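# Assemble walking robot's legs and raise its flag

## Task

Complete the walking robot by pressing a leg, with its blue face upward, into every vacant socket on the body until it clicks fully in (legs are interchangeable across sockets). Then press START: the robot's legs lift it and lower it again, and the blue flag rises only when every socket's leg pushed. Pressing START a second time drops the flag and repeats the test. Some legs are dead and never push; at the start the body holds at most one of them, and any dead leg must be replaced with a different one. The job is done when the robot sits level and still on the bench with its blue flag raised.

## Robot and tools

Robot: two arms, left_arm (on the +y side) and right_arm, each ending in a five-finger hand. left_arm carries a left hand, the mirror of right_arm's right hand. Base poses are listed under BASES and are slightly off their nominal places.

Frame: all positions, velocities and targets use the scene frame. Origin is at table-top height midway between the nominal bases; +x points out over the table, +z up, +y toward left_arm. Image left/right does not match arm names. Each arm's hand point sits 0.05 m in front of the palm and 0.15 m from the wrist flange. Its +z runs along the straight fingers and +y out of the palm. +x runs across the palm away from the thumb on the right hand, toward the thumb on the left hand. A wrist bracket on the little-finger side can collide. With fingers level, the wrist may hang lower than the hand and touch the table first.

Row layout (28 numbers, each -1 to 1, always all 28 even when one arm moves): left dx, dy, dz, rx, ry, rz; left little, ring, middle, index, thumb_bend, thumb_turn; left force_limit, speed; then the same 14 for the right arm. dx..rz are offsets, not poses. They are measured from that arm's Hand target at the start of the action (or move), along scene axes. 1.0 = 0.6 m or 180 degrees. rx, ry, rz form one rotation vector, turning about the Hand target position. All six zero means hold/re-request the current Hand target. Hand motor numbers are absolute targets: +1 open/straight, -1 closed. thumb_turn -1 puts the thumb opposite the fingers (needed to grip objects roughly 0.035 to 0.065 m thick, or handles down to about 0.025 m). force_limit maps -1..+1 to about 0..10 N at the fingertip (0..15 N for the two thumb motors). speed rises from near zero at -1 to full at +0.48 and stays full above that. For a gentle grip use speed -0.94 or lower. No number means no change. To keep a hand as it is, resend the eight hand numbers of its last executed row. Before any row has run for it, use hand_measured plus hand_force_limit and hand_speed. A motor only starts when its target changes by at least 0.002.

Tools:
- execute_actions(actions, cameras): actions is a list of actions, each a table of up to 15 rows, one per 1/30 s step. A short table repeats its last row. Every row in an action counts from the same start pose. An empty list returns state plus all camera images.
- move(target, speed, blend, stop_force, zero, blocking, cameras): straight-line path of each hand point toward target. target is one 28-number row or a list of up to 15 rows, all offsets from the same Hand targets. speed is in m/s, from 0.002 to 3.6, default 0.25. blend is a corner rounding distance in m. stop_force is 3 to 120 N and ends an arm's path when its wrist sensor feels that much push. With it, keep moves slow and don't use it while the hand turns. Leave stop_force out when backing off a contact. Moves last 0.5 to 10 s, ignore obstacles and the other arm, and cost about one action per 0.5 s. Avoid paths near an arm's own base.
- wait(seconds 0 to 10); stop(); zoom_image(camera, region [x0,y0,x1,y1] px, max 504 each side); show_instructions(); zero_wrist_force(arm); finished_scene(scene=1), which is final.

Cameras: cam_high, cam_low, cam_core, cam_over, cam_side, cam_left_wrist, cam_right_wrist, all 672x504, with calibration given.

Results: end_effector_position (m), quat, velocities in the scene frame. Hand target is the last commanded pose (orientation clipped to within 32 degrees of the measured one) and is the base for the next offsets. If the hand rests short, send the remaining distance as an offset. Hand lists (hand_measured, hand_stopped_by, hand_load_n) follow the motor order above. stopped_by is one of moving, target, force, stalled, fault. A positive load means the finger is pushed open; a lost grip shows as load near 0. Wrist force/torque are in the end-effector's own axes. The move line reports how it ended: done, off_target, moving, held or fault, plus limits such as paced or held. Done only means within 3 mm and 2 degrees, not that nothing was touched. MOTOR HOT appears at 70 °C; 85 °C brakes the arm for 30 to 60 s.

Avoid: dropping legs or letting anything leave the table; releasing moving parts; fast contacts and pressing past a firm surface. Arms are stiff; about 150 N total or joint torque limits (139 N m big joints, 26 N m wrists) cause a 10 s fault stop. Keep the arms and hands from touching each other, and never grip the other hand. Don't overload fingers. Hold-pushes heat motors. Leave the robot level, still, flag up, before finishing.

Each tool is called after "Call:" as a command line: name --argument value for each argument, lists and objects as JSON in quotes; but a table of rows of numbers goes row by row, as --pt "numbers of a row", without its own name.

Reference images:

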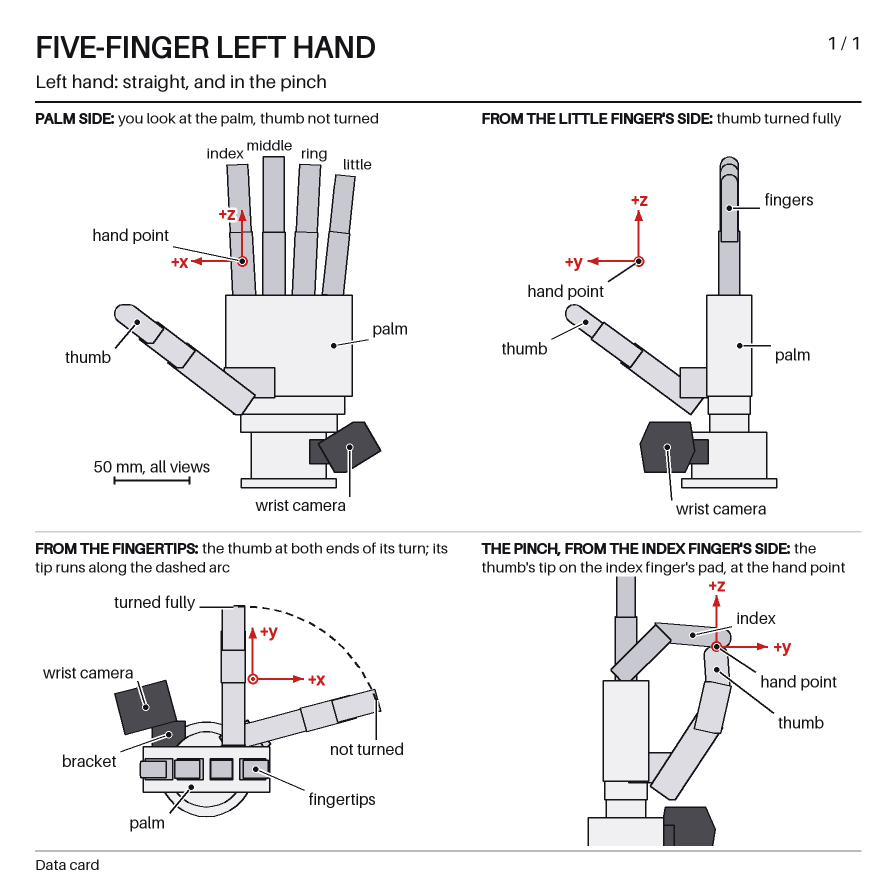

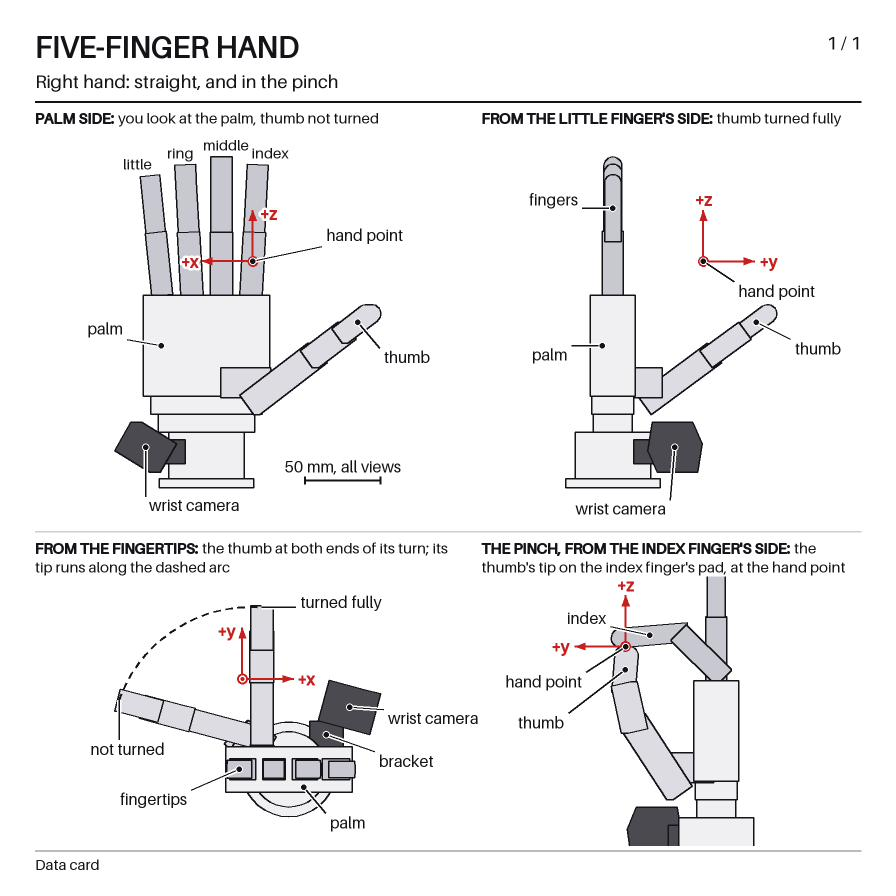

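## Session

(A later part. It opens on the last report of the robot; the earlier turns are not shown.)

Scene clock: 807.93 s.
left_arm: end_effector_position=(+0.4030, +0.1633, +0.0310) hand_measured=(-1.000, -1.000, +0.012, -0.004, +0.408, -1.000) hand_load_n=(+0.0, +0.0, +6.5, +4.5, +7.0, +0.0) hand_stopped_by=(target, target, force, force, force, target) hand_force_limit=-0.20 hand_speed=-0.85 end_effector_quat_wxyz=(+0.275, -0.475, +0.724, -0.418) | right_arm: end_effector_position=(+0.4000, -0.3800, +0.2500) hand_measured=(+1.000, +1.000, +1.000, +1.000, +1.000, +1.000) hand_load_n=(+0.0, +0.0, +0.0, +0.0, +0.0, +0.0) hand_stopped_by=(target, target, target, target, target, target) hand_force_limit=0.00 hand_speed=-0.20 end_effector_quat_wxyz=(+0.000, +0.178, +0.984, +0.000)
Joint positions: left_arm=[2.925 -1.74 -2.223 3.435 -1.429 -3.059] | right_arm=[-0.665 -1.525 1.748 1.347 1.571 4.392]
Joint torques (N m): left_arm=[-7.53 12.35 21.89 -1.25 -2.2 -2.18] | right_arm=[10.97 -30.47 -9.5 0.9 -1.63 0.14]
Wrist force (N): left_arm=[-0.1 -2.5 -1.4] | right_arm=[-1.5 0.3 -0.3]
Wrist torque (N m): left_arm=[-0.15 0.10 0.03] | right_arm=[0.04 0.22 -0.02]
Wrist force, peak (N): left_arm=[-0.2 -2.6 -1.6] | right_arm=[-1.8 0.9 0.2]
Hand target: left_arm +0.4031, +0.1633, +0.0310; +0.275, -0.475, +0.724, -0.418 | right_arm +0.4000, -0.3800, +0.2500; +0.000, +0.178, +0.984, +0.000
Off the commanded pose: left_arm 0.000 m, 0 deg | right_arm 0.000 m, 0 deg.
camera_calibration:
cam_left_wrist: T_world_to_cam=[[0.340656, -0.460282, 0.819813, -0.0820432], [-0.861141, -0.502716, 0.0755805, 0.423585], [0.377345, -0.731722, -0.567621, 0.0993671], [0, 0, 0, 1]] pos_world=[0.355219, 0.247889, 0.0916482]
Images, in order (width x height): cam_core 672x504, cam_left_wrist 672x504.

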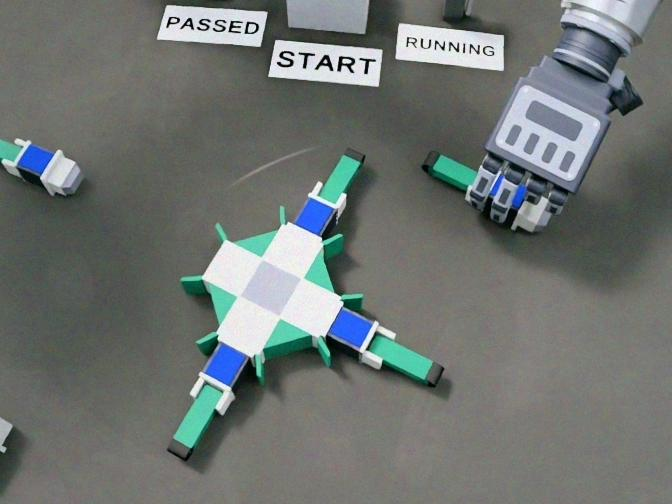

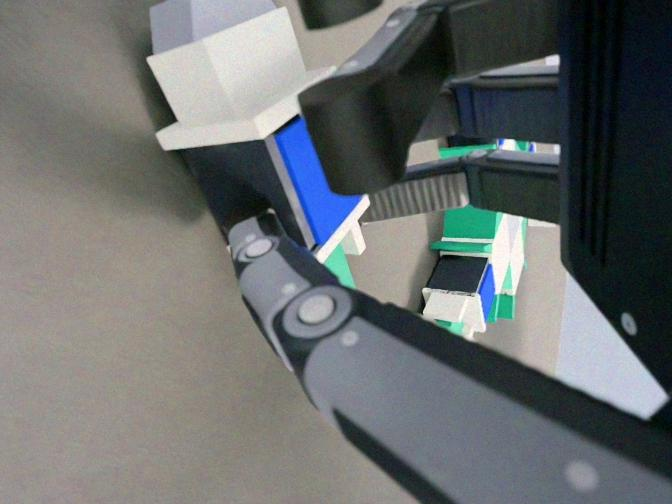

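Call:
move --pt "0 0 0.165 0 0 0 -1 -1 -0.2 -0.2 0.1 -1 -0.2 -0.85 0 0 0 0 0 0 1 1 1 1 1 1 0 -0.2" --pt "0.1132 -0.5135 0.165 0 0 0.0167 -1 -1 -0.2 -0.2 0.1 -1 -0.2 -0.85 0 0 0 0 0 0 1 1 1 1 1 1 0 -0.2" --pt "0.1132 -0.5135 0.0733 0 0 0.0167 -1 -1 -0.2 -0.2 0.1 -1 -0.2 -0.85 0 0 0 0 0 0 1 1 1 1 1 1 0 -0.2" --speed '[0.15, 0.25, 0.12]' --blend '[0.03, 0.02, 0]' --cameras '["cam_core", "cam_over", "cam_side"]'

Call:
zoom_image --camera "cam_core" --region '[80, 120, 360, 320]'

Scene clock: 864.20 s.
left_arm: end_effector_position=(+0.4709, -0.1448, +0.0749) hand_measured=(-1.000, -1.000, +0.012, -0.004, +0.408, -1.000) hand_load_n=(+0.0, +0.0, +6.0, +3.5, +8.0, +0.0) hand_stopped_by=(target, target, force, force, force, target) hand_force_limit=-0.20 hand_speed=-0.85 end_effector_quat_wxyz=(+0.286, -0.494, +0.711, -0.411) | right_arm: end_effector_position=(+0.4000, -0.3800, +0.2500) hand_measured=(+1.000, +1.000, +1.000, +1.000, +1.000, +1.000) hand_load_n=(+0.0, +0.0, +0.0, +0.0, +0.0, +0.0) hand_stopped_by=(target, target, target, target, target, target) hand_force_limit=0.00 hand_speed=-0.20 end_effector_quat_wxyz=(+0.000, +0.178, +0.984, +0.000)
Joint positions: left_arm=[2.364 -2.283 -1.247 2.96 -1.957 -3.378] | right_arm=[-0.665 -1.525 1.748 1.347 1.571 4.392]
Joint torques (N m): left_arm=[4.89 53.04 28.62 0.08 2.02 1.7] | right_arm=[9.17 -26.68 -14.63 0.96 -1.72 -2.12]
Wrist force (N): left_arm=[0.0 -0.2 -0.5] | right_arm=[-1.1 0.6 -0.1]
Wrist torque (N m): left_arm=[-0.07 0.09 -0.03] | right_arm=[0.08 0.16 0.01]
Wrist force, peak (N): left_arm=[-0.4 -2.8 -1.6] | right_arm=[-1.7 1.0 -0.2]
Hand target: left_arm +0.4710, -0.1448, +0.0750; +0.286, -0.494, +0.711, -0.411 | right_arm +0.4000, -0.3800, +0.2500; +0.000, +0.178, +0.984, +0.000
Off the commanded pose: left_arm 0.000 m, 0 deg | right_arm 0.000 m, 0 deg.
move: done
Images, in order (width x height): cam_core 672x504, cam_over 672x504, cam_side 672x504.

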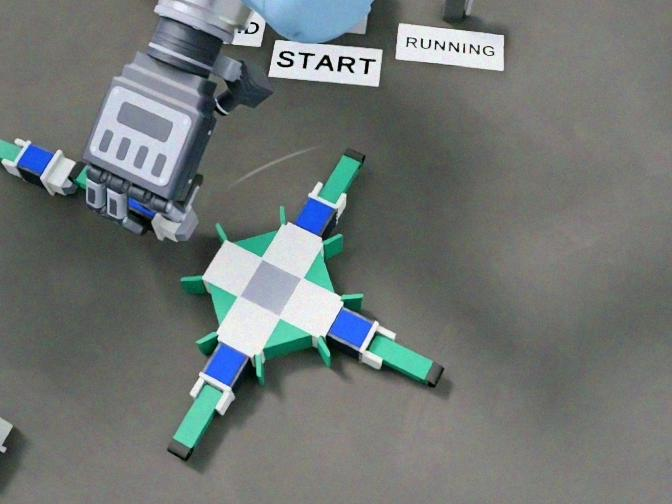

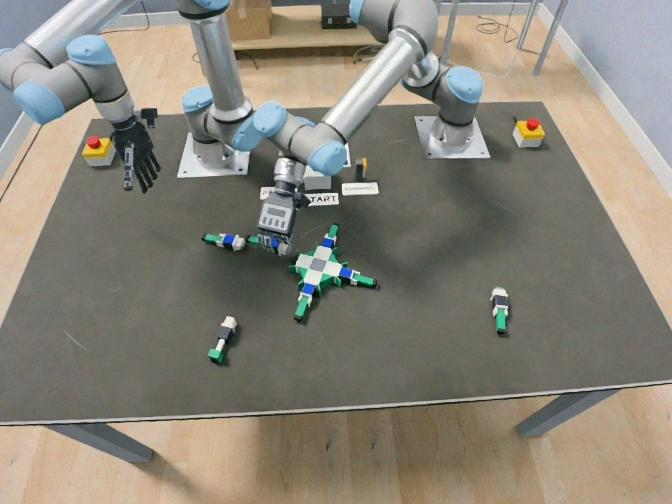

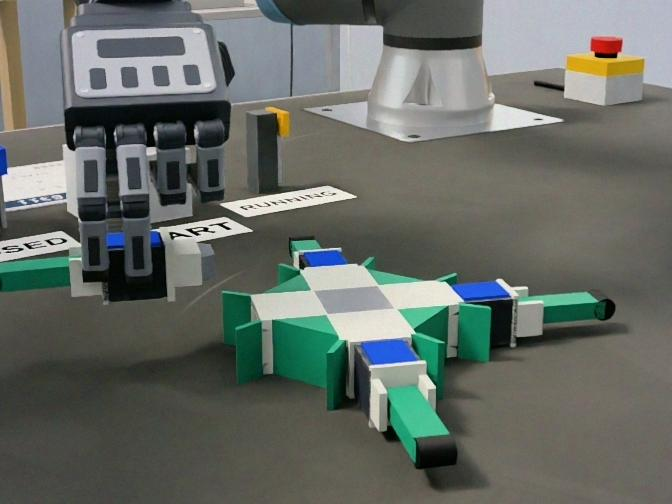

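Scaled by 1.800 from the camera's 672x504 image, which has a finer 960x720 frame.

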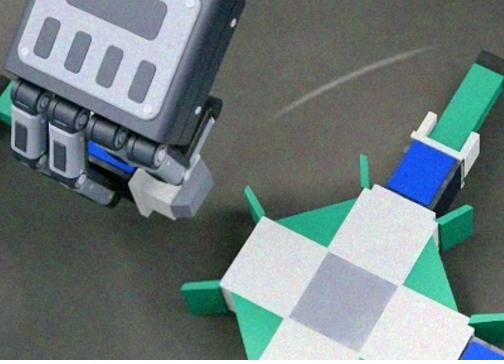

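Call:
zoom_image --camera "cam_core" --region '[60, 160, 220, 260]'

Call:
zoom_image --camera "cam_side" --region '[0, 200, 320, 400]'

Scaled by 3.150 from the camera's 672x504 image, which has a finer 960x720 frame.

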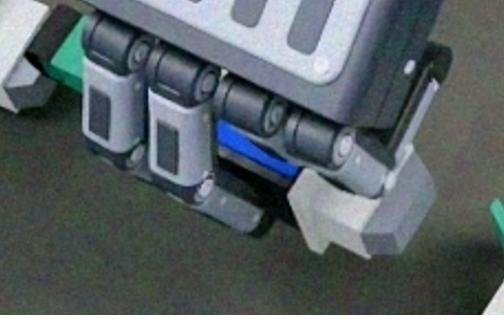

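Scaled by 1.575 from the camera's 672x504 image, which has a finer 960x720 frame.

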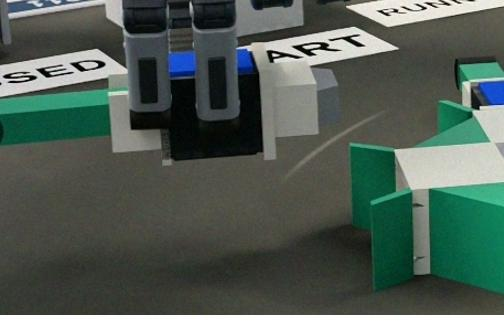

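Call:
move --pt "0.0128 0.013 -0.03 0 0 0 -1 -1 -0.2 -0.2 0.1 -1 -0.2 -0.85 0 0 0 0 0 0 1 1 1 1 1 1 0 -0.2" --pt "0.0128 0.013 -0.0725 0 0 0 -1 -1 -0.2 -0.2 0.1 -1 -0.2 -0.85 0 0 0 0 0 0 1 1 1 1 1 1 0 -0.2" --speed '[0.08, 0.04]' --blend '[0.005, 0]' --stop_force 5 --cameras '["cam_core", "cam_side", "cam_over"]'

Call:
zoom_image --camera "cam_core" --region '[60, 160, 240, 280]'

Call:
zoom_image --camera "cam_side" --region '[0, 240, 280, 440]'

Scene clock: 878.03 s.
left_arm: end_effector_position=(+0.4787, -0.1370, +0.0318) hand_measured=(-1.000, -1.000, +0.012, -0.004, +0.408, -1.000) hand_load_n=(+0.0, +0.0, +6.5, +4.0, +6.5, -0.5) hand_stopped_by=(target, target, force, force, force, target) hand_force_limit=-0.20 hand_speed=-0.85 end_effector_quat_wxyz=(+0.286, -0.494, +0.711, -0.411) | right_arm: end_effector_position=(+0.4000, -0.3800, +0.2500) hand_measured=(+1.000, +1.000, +1.000, +1.000, +1.000, +1.000) hand_load_n=(+0.0, +0.0, +0.0, +0.0, +0.0, +0.0) hand_stopped_by=(target, target, target, target, target, target) hand_force_limit=0.00 hand_speed=-0.20 end_effector_quat_wxyz=(+0.000, +0.178, +0.984, +0.000)
Joint positions: left_arm=[2.383 -2.32 -1.3 3.055 -1.942 -3.367] | right_arm=[-0.665 -1.525 1.748 1.347 1.571 4.392]
Joint torques (N m): left_arm=[-4.45 53.62 27.09 0.38 -0.91 -1.95] | right_arm=[7.74 -26.71 -15.58 0.92 -1.79 -2.12]
Wrist force (N): left_arm=[-0.1 -2.7 -2.3] | right_arm=[-1.4 0.2 -0.2]
Wrist torque (N m): left_arm=[-0.13 0.05 0.00] | right_arm=[0.02 0.22 -0.02]
Wrist force, peak (N): left_arm=[-0.6 -10.8 -9.7] | right_arm=[-1.7 0.7 -0.3]
Hand target: left_arm +0.4787, -0.1370, +0.0318; +0.286, -0.494, +0.711, -0.411 | right_arm +0.4000, -0.3800, +0.2500; +0.000, +0.178, +0.984, +0.000
Off the commanded pose: left_arm 0.000 m, 0 deg | right_arm 0.000 m, 0 deg.
move: contact (left_arm)
Images, in order (width x height): cam_core 672x504, cam_over 672x504, cam_side 672x504.

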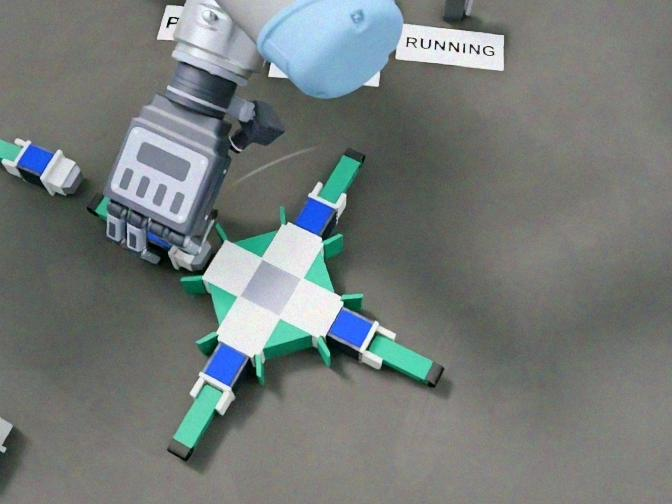

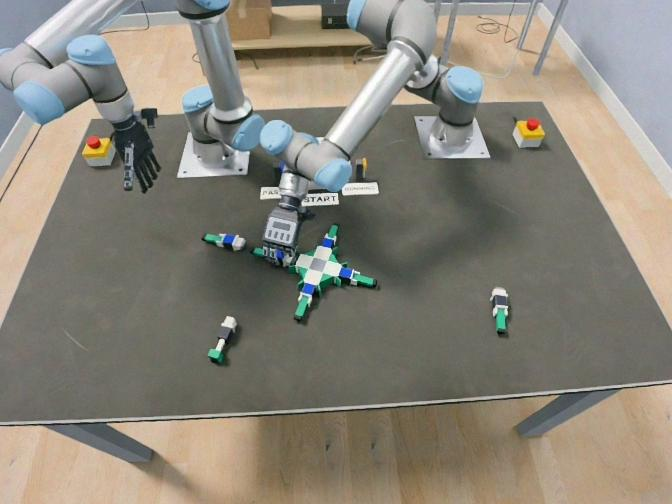

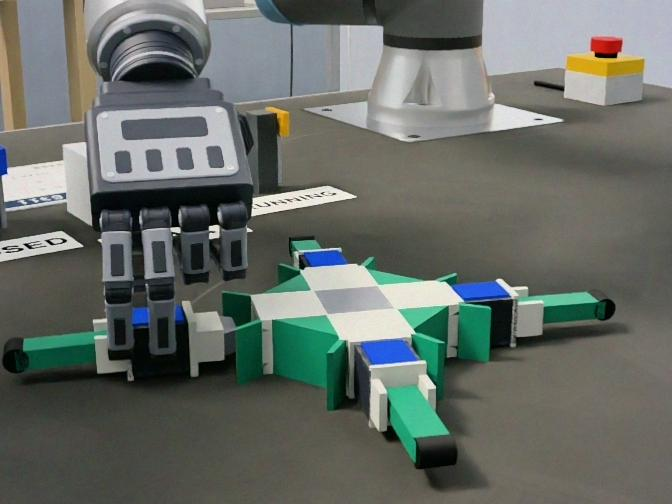

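Scaled by 2.800 from the camera's 672x504 image, which has a finer 960x720 frame.

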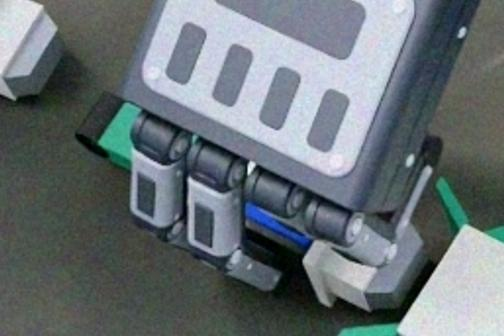

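Scaled by 1.800 from the camera's 672x504 image, which has a finer 960x720 frame.

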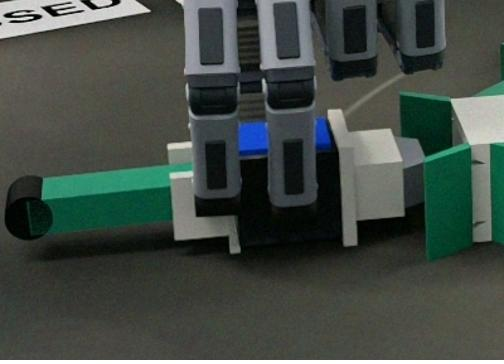

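Call:
move --pt "0.01518 0.04059 0 0 0 0 -1 -1 -0.2 -0.2 0.1 -1 -0.2 -0.85 0 0 0 0 0 0 1 1 1 1 1 1 0 -0.2" --speed 0.03 --stop_force 10 --cameras '["cam_core", "cam_side"]'

Call:
zoom_image --camera "cam_core" --region '[80, 160, 320, 320]'

Call:
zoom_image --camera "cam_side" --region '[40, 240, 320, 440]'

Scene clock: 885.43 s.
left_arm: end_effector_position=(+0.4878, -0.1126, +0.0318) hand_measured=(-1.000, -1.000, +0.012, -0.004, +0.408, -1.000) hand_load_n=(+0.0, +0.0, +6.5, +4.0, +7.0, -0.5) hand_stopped_by=(target, target, force, force, force, target) hand_force_limit=-0.20 hand_speed=-0.85 end_effector_quat_wxyz=(+0.286, -0.494, +0.711, -0.411) | right_arm: end_effector_position=(+0.4000, -0.3800, +0.2500) hand_measured=(+1.000, +1.000, +1.000, +1.000, +1.000, +1.000) hand_load_n=(+0.0, +0.0, +0.0, +0.0, +0.0, +0.0) hand_stopped_by=(target, target, target, target, target, target) hand_force_limit=0.00 hand_speed=-0.20 end_effector_quat_wxyz=(+0.000, +0.178, +0.984, +0.000)
Joint positions: left_arm=[2.424 -2.285 -1.364 3.092 -1.906 -3.344] | right_arm=[-0.665 -1.525 1.748 1.347 1.571 4.392]
Joint torques (N m): left_arm=[-7.82 38.41 27.37 -1.38 -2.29 -2.48] | right_arm=[8.27 -26.36 -16.41 0.89 -1.57 -2.05]
Wrist force (N): left_arm=[-0.4 -1.8 -1.0] | right_arm=[-1.1 0.9 -0.2]
Wrist torque (N m): left_arm=[-0.13 0.08 -0.02] | right_arm=[0.12 0.17 0.02]
Wrist force, peak (N): left_arm=[-0.2 -3.1 -2.4] | right_arm=[-1.8 0.9 -0.2]
Hand target: left_arm +0.4878, -0.1126, +0.0318; +0.286, -0.494, +0.711, -0.411 | right_arm +0.4000, -0.3800, +0.2500; +0.000, +0.178, +0.984, +0.000
Off the commanded pose: left_arm 0.000 m, 0 deg | right_arm 0.000 m, 0 deg.
move: done
Images, in order (width x height): cam_core 672x504, cam_side 672x504.

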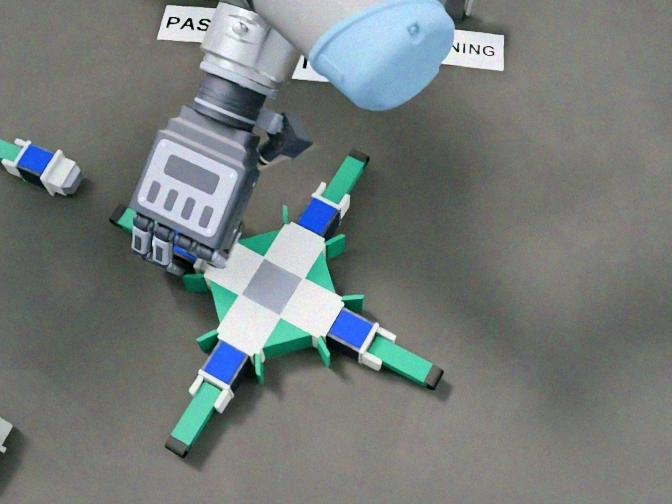

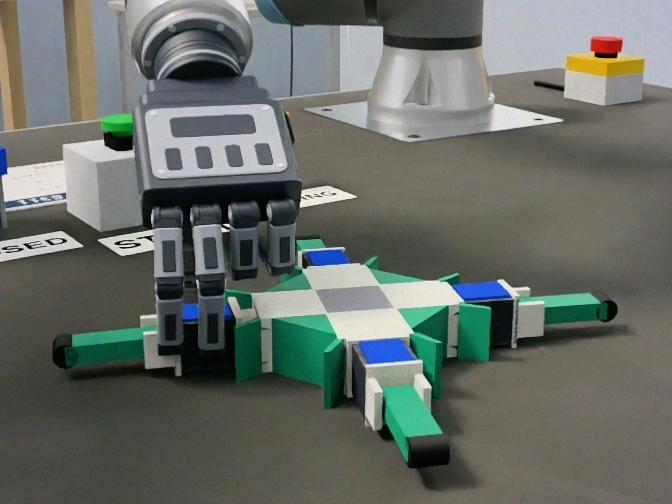

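Scaled by 2.100 from the camera's 672x504 image, which has a finer 960x720 frame.

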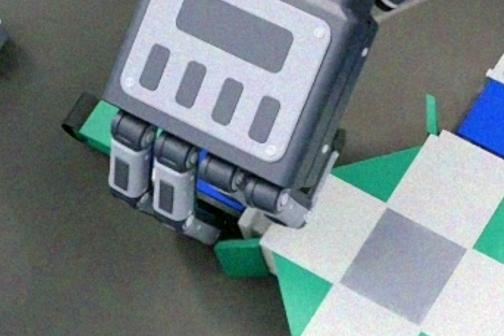

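Scaled by 1.800 from the camera's 672x504 image, which has a finer 960x720 frame.

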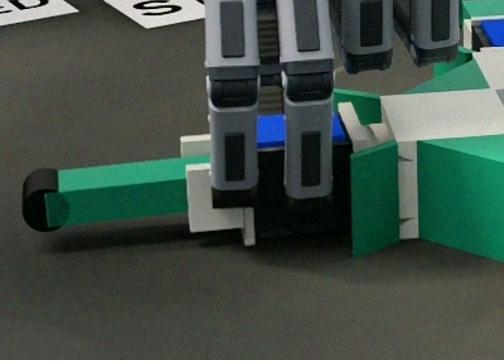

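Call:
zoom_image --camera "cam_core" --region '[180, 140, 360, 320]'

Scaled by 2.800 from the camera's 672x504 image, which has a finer 960x720 frame.

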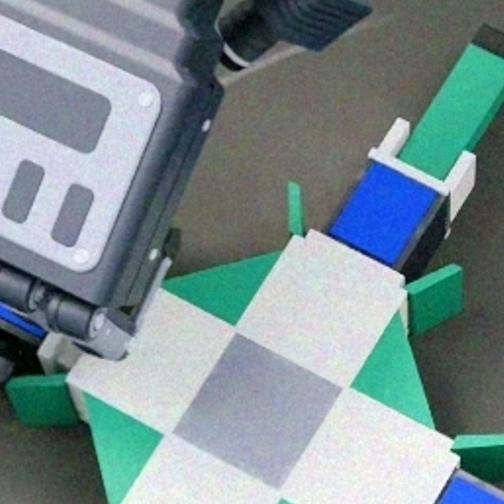

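Call:
execute_actions --actions '[[[0,0,0,0,0,0,-1,-1,0.3,0.3,0.56,-1,0,-0.5,0,0,0,0,0,0,1,1,1,1,1,1,0,-0.2]]]' --cameras '["cam_core"]'

Scene clock: 903.03 s.
left_arm: end_effector_position=(+0.4878, -0.1126, +0.0318) hand_measured=(-1.000, -1.000, +0.300, +0.300, +0.560, -1.000) hand_load_n=(+0.0, +0.0, +0.0, +0.0, +0.0, +0.0) hand_stopped_by=(target, target, target, target, target, target) hand_force_limit=0.00 hand_speed=-0.50 end_effector_quat_wxyz=(+0.286, -0.494, +0.711, -0.411) | right_arm: end_effector_position=(+0.4000, -0.3800, +0.2500) hand_measured=(+1.000, +1.000, +1.000, +1.000, +1.000, +1.000) hand_load_n=(+0.0, +0.0, +0.0, +0.0, +0.0, +0.0) hand_stopped_by=(target, target, target, target, target, target) hand_force_limit=0.00 hand_speed=-0.20 end_effector_quat_wxyz=(+0.000, +0.178, +0.984, +0.000)
Joint positions: left_arm=[2.424 -2.285 -1.364 3.092 -1.906 -3.344] | right_arm=[-0.665 -1.525 1.748 1.347 1.571 4.392]
Joint torques (N m): left_arm=[-6.22 41.96 25.21 -0.98 -0.24 -2.19] | right_arm=[7.52 -24.48 -17.67 0.89 -1.68 -2.17]
Wrist force (N): left_arm=[0.0 -0.6 -0.7] | right_arm=[-1.5 0.7 -0.1]
Wrist torque (N m): left_arm=[-0.04 0.09 -0.07] | right_arm=[0.10 0.24 -0.02]
Wrist force, peak (N): left_arm=[-0.4 -1.9 -1.6] | right_arm=[-1.6 1.1 -0.4]
Hand target: left_arm +0.4878, -0.1126, +0.0318; +0.286, -0.494, +0.711, -0.411 | right_arm +0.4000, -0.3800, +0.2500; +0.000, +0.178, +0.984, +0.000
Off the commanded pose: left_arm 0.000 m, 0 deg | right_arm 0.000 m, 0 deg.
Images, in order (width x height): cam_core 672x504.

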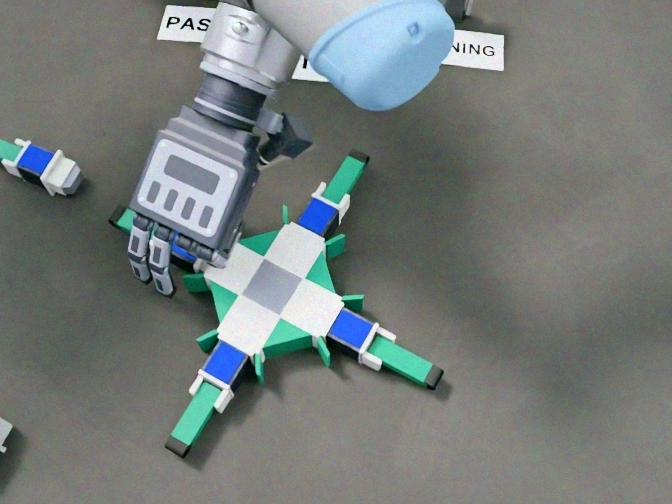

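Call:
move --pt "0 0 0.197 0 0 0 -1 -1 0.3 0.3 0.56 -1 0 -0.5 0.05 0.1333 -0.08 0 0 0 1 1 1 1 1 1 0 -0.2" --speed 0.2 --cameras '["cam_core", "cam_side"]'

Call:
zoom_image --camera "cam_core" --region '[80, 160, 320, 320]'

Scene clock: 907.83 s.
left_arm: end_effector_position=(+0.4878, -0.1127, +0.1500) hand_measured=(-1.000, -1.000, +0.300, +0.300, +0.560, -1.000) hand_load_n=(+0.0, +0.0, +0.0, +0.0, +0.0, +0.0) hand_stopped_by=(target, target, target, target, target, target) hand_force_limit=0.00 hand_speed=-0.50 end_effector_quat_wxyz=(+0.286, -0.494, +0.711, -0.411) | right_arm: end_effector_position=(+0.4299, -0.3001, +0.2019) hand_measured=(+1.000, +1.000, +1.000, +1.000, +1.000, +1.000) hand_load_n=(+0.0, +0.0, +0.0, +0.0, +0.0, +0.0) hand_stopped_by=(target, target, target, target, target, target) hand_force_limit=0.00 hand_speed=-0.20 end_effector_quat_wxyz=(+0.000, +0.178, +0.984, +0.000)
Joint positions: left_arm=[2.424 -2.177 -1.224 2.844 -1.906 -3.344] | right_arm=[-0.395 -1.446 1.789 1.227 1.571 4.661]
Joint torques (N m): left_arm=[2.89 44.91 10.7 -1.29 -2.41 -2.2] | right_arm=[6.81 -31.58 -29.37 3.72 0.07 0.32]
Wrist force (N): left_arm=[-0.1 -0.7 -0.9] | right_arm=[-1.3 0.7 -0.4]
Wrist torque (N m): left_arm=[-0.04 0.10 -0.07] | right_arm=[0.13 0.20 -0.01]
Wrist force, peak (N): left_arm=[-0.2 -2.3 -1.8] | right_arm=[-1.4 2.3 0.3]
Hand target: left_arm +0.4878, -0.1126, +0.1500; +0.286, -0.494, +0.711, -0.411 | right_arm +0.4300, -0.3000, +0.2020; +0.000, +0.178, +0.984, +0.000
Off the commanded pose: left_arm 0.000 m, 0 deg | right_arm 0.000 m, 0 deg.
move: done
Images, in order (width x height): cam_core 672x504, cam_side 672x504.

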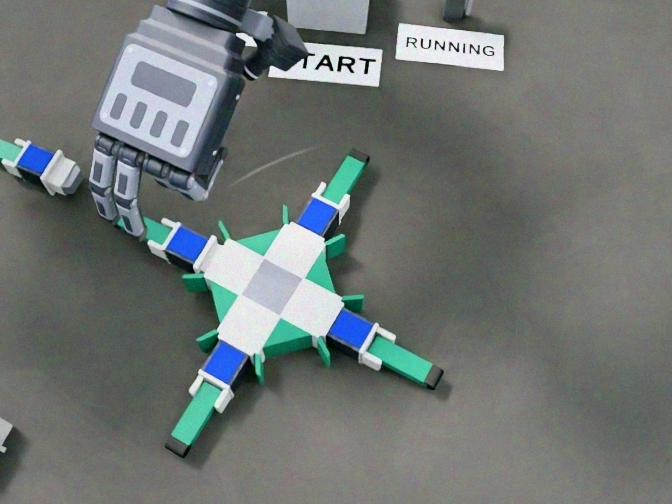

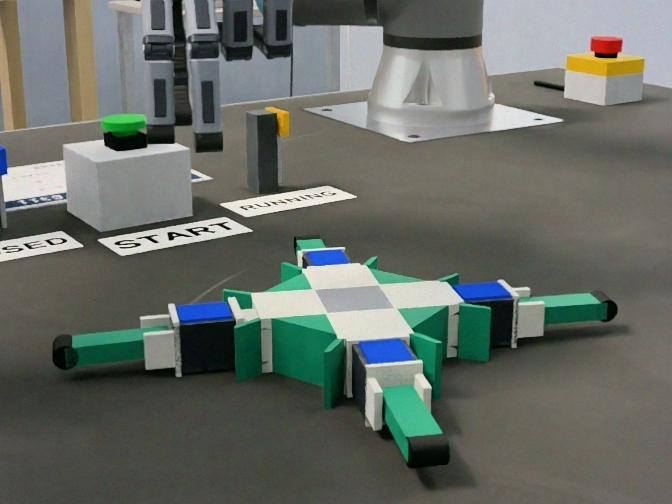

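Scaled by 2.100 from the camera's 672x504 image, which has a finer 960x720 frame.

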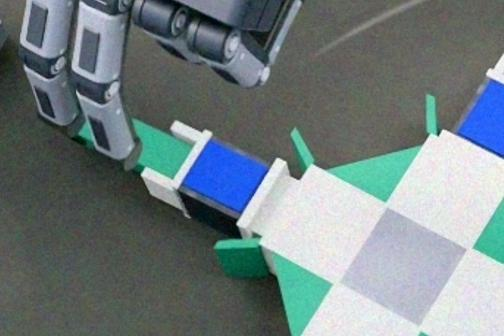

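Call:
move --pt "0.0903 0.3222 0 0.1691 0.0772 -0.4871 -1 -1 1 1 1 -1 0 0.2 0.1008 0.2802 -0.07 0 0 0 1 1 1 1 1 1 0 -0.2" --pt "0.0903 0.3222 -0.1083 0.1691 0.0772 -0.4871 -1 -1 1 1 1 -1 0 0.2 0.1008 0.2802 -0.1367 0 0 0 1 1 1 1 1 1 0 -0.2" --speed '[0.35, 0.12]' --blend '[0.02, 0]' --cameras '["cam_core", "cam_side", "cam_over"]'

Call:
zoom_image --camera "cam_core" --region '[60, 120, 360, 360]'

Scene clock: 918.57 s.
left_arm: end_effector_position=(+0.5419, +0.0807, +0.0850) hand_measured=(-1.000, -1.000, +1.000, +1.000, +1.000, -1.000) hand_load_n=(+0.0, +0.0, +0.0, +0.0, +0.0, +0.0) hand_stopped_by=(target, target, target, target, target, target) hand_force_limit=0.00 hand_speed=0.20 end_effector_quat_wxyz=(-0.045, +0.171, +0.951, -0.254) | right_arm: end_effector_position=(+0.4904, -0.1319, +0.1199) hand_measured=(+1.000, +1.000, +1.000, +1.000, +1.000, +1.000) hand_load_n=(+0.0, +0.0, +0.0, +0.5, +0.0, +0.0) hand_stopped_by=(target, target, target, target, target, target) hand_force_limit=0.00 hand_speed=-0.20 end_effector_quat_wxyz=(+0.000, +0.178, +0.984, +0.000)
Joint positions: left_arm=[2.867 -2.668 -0.543 1.611 -1.05 -1.51] | right_arm=[0.083 -1.155 1.635 1.09 1.572 5.14]
Joint torques (N m): left_arm=[5.48 64.73 24.97 -2.14 2.84 -0.83] | right_arm=[-9.84 -46.68 -27.04 4.04 -0.65 -2.45]
Wrist force (N): left_arm=[0.0 -1.8 0.3] | right_arm=[-1.4 0.6 -0.7]
Wrist torque (N m): left_arm=[-0.26 0.19 0.17] | right_arm=[0.12 0.23 -0.10]
Wrist force, peak (N): left_arm=[0.1 -2.0 -0.4] | right_arm=[-2.0 0.9 -0.2]
Hand target: left_arm +0.5420, +0.0807, +0.0850; -0.045, +0.171, +0.951, -0.254 | right_arm +0.4904, -0.1319, +0.1199; +0.000, +0.178, +0.984, +0.000
Off the commanded pose: left_arm 0.000 m, 0 deg | right_arm 0.000 m, 0 deg.
move: done
Images, in order (width x height): cam_core 672x504, cam_over 672x504, cam_side 672x504.

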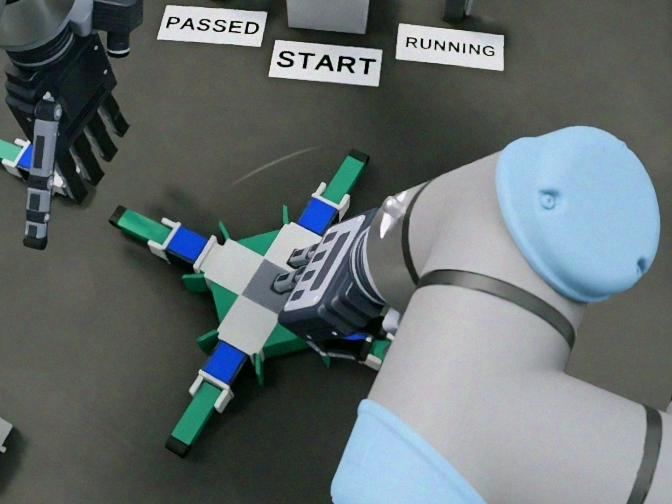

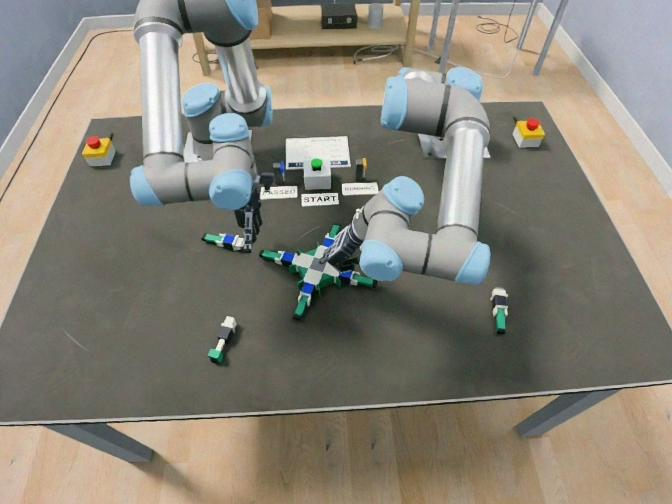

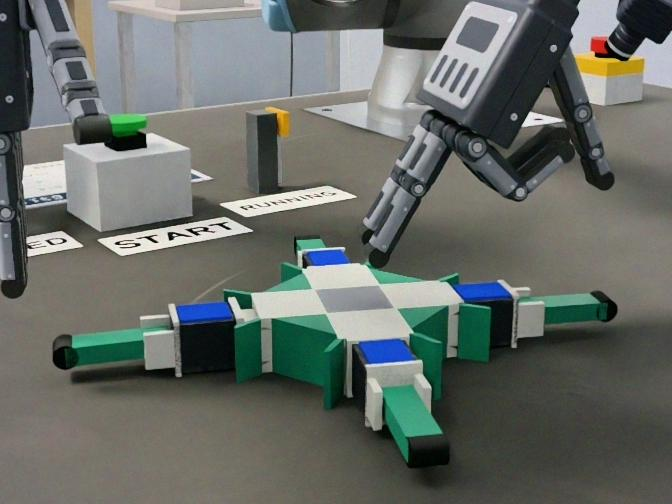

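Scaled by 1.680 from the camera's 672x504 image, which has a finer 960x720 frame.

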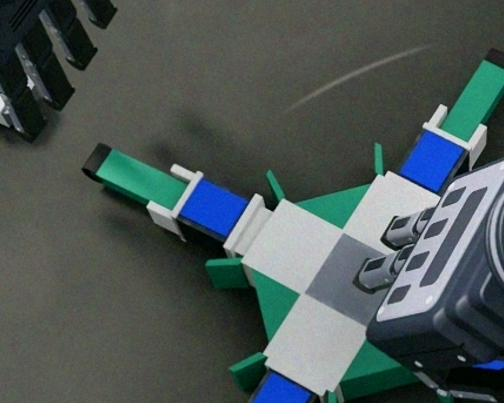

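Call:
move --pt "0 0 -0.025 0 0 0 -1 -1 1 1 1 -1 0 0.2 0 0 -0.0735 0 0 0 1 1 1 1 1 1 0 -0.2" --speed 0.08 --cameras '["cam_core", "cam_side"]'

Call:
zoom_image --camera "cam_core" --region '[0, 100, 300, 340]'

Call:
zoom_image --camera "cam_side" --region '[0, 200, 320, 440]'

Scene clock: 923.70 s.
left_arm: end_effector_position=(+0.5419, +0.0807, +0.0698) hand_measured=(-1.000, -1.000, +1.000, +1.000, +1.000, -1.000) hand_load_n=(+0.5, +0.0, +0.0, +0.0, +0.0, +0.0) hand_stopped_by=(target, target, target, target, target, target) hand_force_limit=0.00 hand_speed=0.20 end_effector_quat_wxyz=(-0.045, +0.171, +0.951, -0.254) | right_arm: end_effector_position=(+0.4904, -0.1319, +0.0758) hand_measured=(+1.000, +1.000, +1.000, +1.000, +1.000, +1.000) hand_load_n=(+0.0, +0.0, +0.0, +0.0, +0.0, +0.0) hand_stopped_by=(target, target, target, target, target, target) hand_force_limit=0.00 hand_speed=-0.20 end_effector_quat_wxyz=(+0.000, +0.178, +0.984, +0.000)
Joint positions: left_arm=[2.867 -2.674 -0.571 1.644 -1.05 -1.51] | right_arm=[0.083 -1.102 1.685 0.988 1.572 5.14]
Joint torques (N m): left_arm=[3.96 63.13 26.78 -3.55 -1.04 -1.45] | right_arm=[-8.35 -48.01 -25.56 4.5 -0.52 -0.56]
Wrist force (N): left_arm=[0.0 -1.7 0.5] | right_arm=[-1.1 0.5 -0.3]
Wrist torque (N m): left_arm=[-0.26 0.20 0.17] | right_arm=[0.09 0.18 -0.10]
Wrist force, peak (N): left_arm=[-0.1 -2.0 0.3] | right_arm=[-1.8 0.7 -0.8]
Hand target: left_arm +0.5420, +0.0807, +0.0700; -0.045, +0.171, +0.951, -0.254 | right_arm +0.4904, -0.1319, +0.0758; +0.000, +0.178, +0.984, +0.000
Off the commanded pose: left_arm 0.000 m, 0 deg | right_arm 0.000 m, 0 deg.
move: done
Images, in order (width x height): cam_core 672x504, cam_side 672x504.

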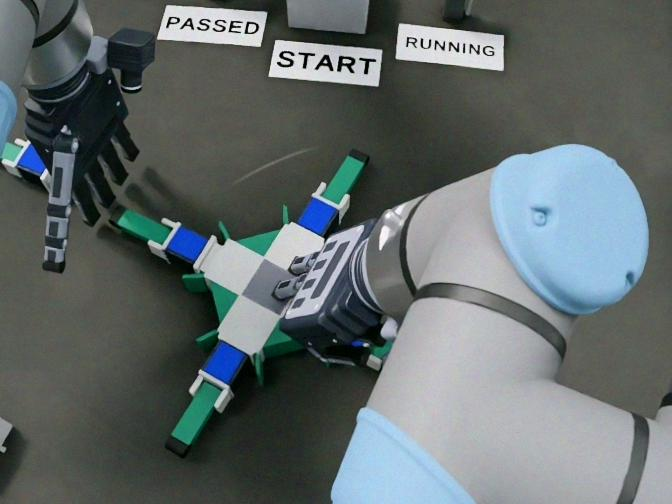

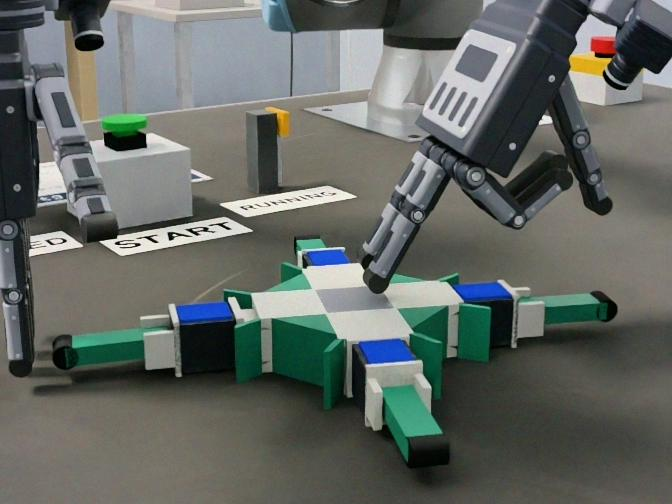

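Scaled by 1.680 from the camera's 672x504 image, which has a finer 960x720 frame.

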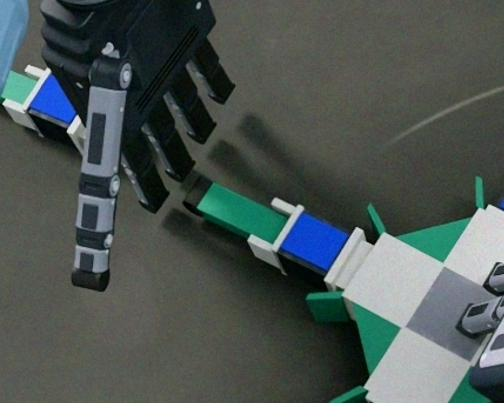

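Scaled by 1.575 from the camera's 672x504 image, which has a finer 960x720 frame.

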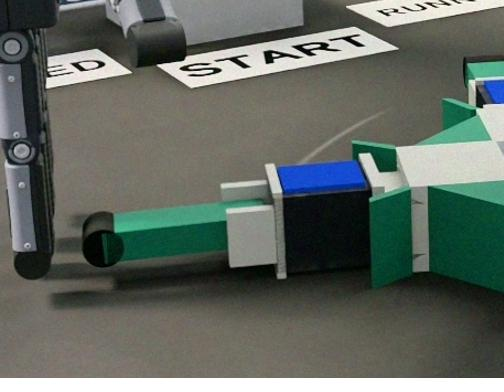

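Call:
move --pt "0 0 -0.025 0 0 0 -1 -1 1 1 1 -1 0 0.2 0 0 0 0 0 0 1 1 1 1 1 1 0 -0.2" --speed 0.02 --stop_force 3

Call:
move --pt "0 0 -0.01 0 0 0 -1 -1 1 1 1 -1 0 0.2 0 0 0 0 0 0 1 1 1 1 1 1 0 -0.2" --speed 0.01 --stop_force 18 --cameras '["cam_core"]'

Scene clock: 927.33 s.
left_arm: end_effector_position=(+0.5420, +0.0807, +0.0640) hand_measured=(-1.000, -1.000, +1.000, +1.000, +1.000, -1.000) hand_load_n=(+0.0, +0.0, +0.5, +0.0, +0.0, +0.0) hand_stopped_by=(target, target, target, target, target, target) hand_force_limit=0.00 hand_speed=0.20 end_effector_quat_wxyz=(-0.045, +0.171, +0.951, -0.254) | right_arm: end_effector_position=(+0.4905, -0.1319, +0.0758) hand_measured=(+1.000, +1.000, +1.000, +1.000, +1.000, +1.000) hand_load_n=(+0.0, +0.0, +0.0, +0.0, +0.0, +0.0) hand_stopped_by=(target, target, target, target, target, target) hand_force_limit=0.00 hand_speed=-0.20 end_effector_quat_wxyz=(+0.000, +0.178, +0.984, +0.000)
Joint positions: left_arm=[2.867 -2.677 -0.58 1.657 -1.05 -1.51] | right_arm=[0.083 -1.103 1.685 0.988 1.572 5.14]
Joint torques (N m): left_arm=[2.44 64.2 27.58 -0.97 1.43 -1.38] | right_arm=[5.59 -47.12 -25.47 2.53 -0.83 0.67]
Wrist force (N): left_arm=[0.1 -3.6 -1.2] | right_arm=[-1.3 0.3 -0.4]
Wrist torque (N m): left_arm=[-0.07 0.16 0.22] | right_arm=[0.07 0.21 -0.11]
Wrist force, peak (N): left_arm=[-0.2 -6.1 -12.3] | right_arm=[-1.6 0.7 -0.3]
Hand target: left_arm +0.5420, +0.0807, +0.0640; -0.045, +0.171, +0.951, -0.254 (not the last commanded pose) | right_arm +0.4904, -0.1319, +0.0758; +0.000, +0.178, +0.984, +0.000
Off the commanded pose: left_arm 0.009 m, 0 deg | right_arm 0.000 m, 0 deg.
move: contact (left_arm)

Scene clock: 928.43 s.
left_arm: end_effector_position=(+0.5421, +0.0806, +0.0628) hand_measured=(-1.000, -1.000, +1.000, +1.000, +1.000, -1.000) hand_load_n=(+0.0, +0.0, +1.0, +0.0, -0.5, +0.0) hand_stopped_by=(target, target, target, target, target, target) hand_force_limit=0.00 hand_speed=0.20 end_effector_quat_wxyz=(-0.045, +0.171, +0.951, -0.254) | right_arm: end_effector_position=(+0.4905, -0.1319, +0.0758) hand_measured=(+1.000, +1.000, +1.000, +1.000, +1.000, +1.000) hand_load_n=(+0.0, +0.0, +0.0, +0.0, +0.0, +0.0) hand_stopped_by=(target, target, target, target, target, target) hand_force_limit=0.00 hand_speed=-0.20 end_effector_quat_wxyz=(+0.000, +0.178, +0.984, +0.000)
Joint positions: left_arm=[2.867 -2.677 -0.582 1.659 -1.05 -1.51] | right_arm=[0.083 -1.103 1.685 0.988 1.572 5.14]
Joint torques (N m): left_arm=[1.27 51 23.39 -1.28 -2.94 -1.46] | right_arm=[8.62 -46.47 -26.83 2.89 -0.85 0.76]
Wrist force (N): left_arm=[1.5 -8.6 -19.6] | right_arm=[-1.1 0.3 -0.1]
Wrist torque (N m): left_arm=[1.25 -0.20 0.40] | right_arm=[0.05 0.19 -0.11]
Wrist force, peak (N): left_arm=[0.1 -10.6 -26.4] | right_arm=[-1.6 0.8 -0.2]
Hand target: left_arm +0.5421, +0.0807, +0.0628; -0.045, +0.171, +0.951, -0.254 (not the last commanded pose) | right_arm +0.4904, -0.1319, +0.0758; +0.000, +0.178, +0.984, +0.000
Off the commanded pose: left_arm 0.005 m, 0 deg | right_arm 0.000 m, 0 deg.
move: contact (left_arm)
Images, in order (width x height): cam_core 672x504.

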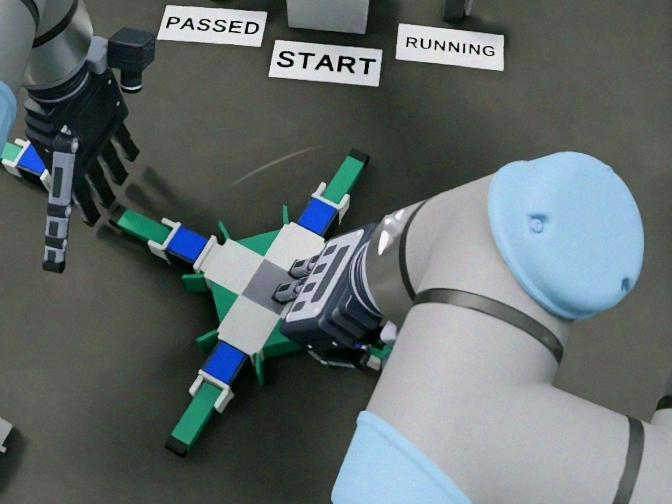

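Call:
move --pt "0 0 0 0 0 0 -1 -1 1 1 1 -1 0 0.2 0.01225 0.0655 0 0 0 0 1 1 1 1 1 1 0 -0.2" --speed 0.03 --stop_force 24 --cameras '["cam_core", "cam_side"]'

Call:
zoom_image --camera "cam_core" --region '[60, 100, 360, 340]'

Call:
zoom_image --camera "cam_side" --region '[0, 200, 320, 440]'

Scene clock: 932.93 s.
left_arm: end_effector_position=(+0.5421, +0.0807, +0.0629) hand_measured=(-1.000, -1.000, +1.000, +1.000, +1.000, -1.000) hand_load_n=(+0.0, +0.0, +0.0, +0.0, +0.0, +0.0) hand_stopped_by=(target, target, target, target, target, target) hand_force_limit=0.00 hand_speed=0.20 end_effector_quat_wxyz=(-0.045, +0.171, +0.951, -0.254) | right_arm: end_effector_position=(+0.4978, -0.0926, +0.0758) hand_measured=(+1.000, +1.000, +1.000, +1.000, +1.000, +1.000) hand_load_n=(+0.0, +0.0, +1.5, +0.0, -0.5, +0.0) hand_stopped_by=(target, target, target, target, target, target) hand_force_limit=0.00 hand_speed=-0.20 end_effector_quat_wxyz=(+0.000, +0.178, +0.984, +0.000)
Joint positions: left_arm=[2.867 -2.677 -0.582 1.659 -1.05 -1.51] | right_arm=[0.172 -1.056 1.609 1.017 1.572 5.228]
Joint torques (N m): left_arm=[-14.64 37.9 14.95 -1.09 2.58 -2.25] | right_arm=[-7.71 -51.11 -9.91 -1.35 -2.75 -2.68]
Wrist force (N): left_arm=[-0.7 -4.2 -24.4] | right_arm=[-1.4 -11.4 -0.1]
Wrist torque (N m): left_arm=[1.26 -0.43 0.19] | right_arm=[0.18 0.37 -0.41]
Wrist force, peak (N): left_arm=[-0.7 -3.6 -25.8] | right_arm=[-0.5 -18.9 -0.4]
Hand target: left_arm +0.5421, +0.0807, +0.0628; -0.045, +0.171, +0.951, -0.254 | right_arm +0.4978, -0.0926, +0.0758; +0.000, +0.178, +0.984, +0.000
Off the commanded pose: left_arm 0.000 m, 0 deg | right_arm 0.000 m, 0 deg.
move: done
Images, in order (width x height): cam_core 672x504, cam_side 672x504.

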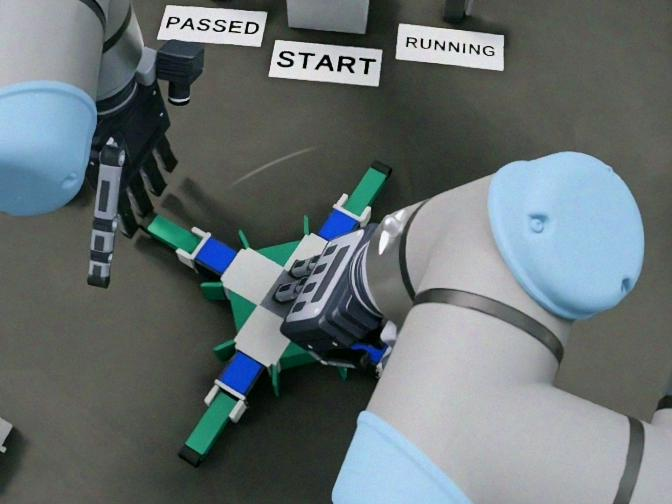

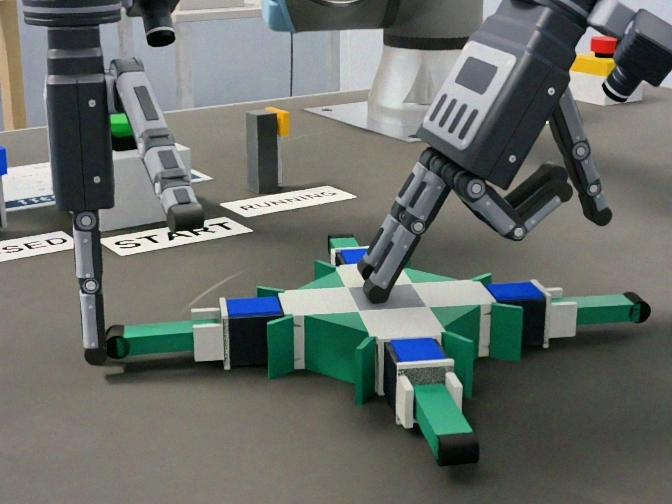

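Scaled by 1.680 from the camera's 672x504 image, which has a finer 960x720 frame.

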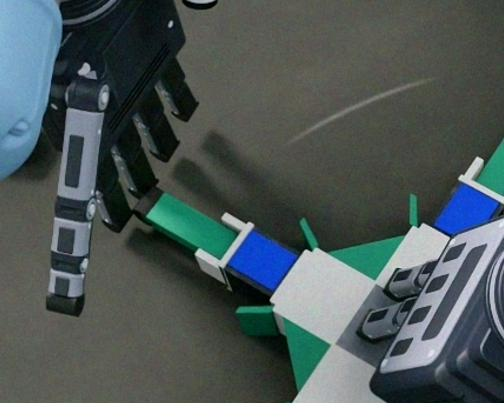

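Scaled by 1.575 from the camera's 672x504 image, which has a finer 960x720 frame.

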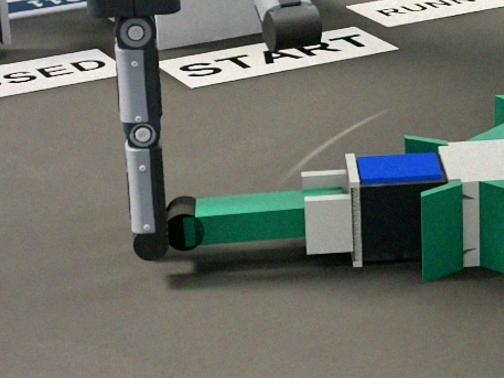

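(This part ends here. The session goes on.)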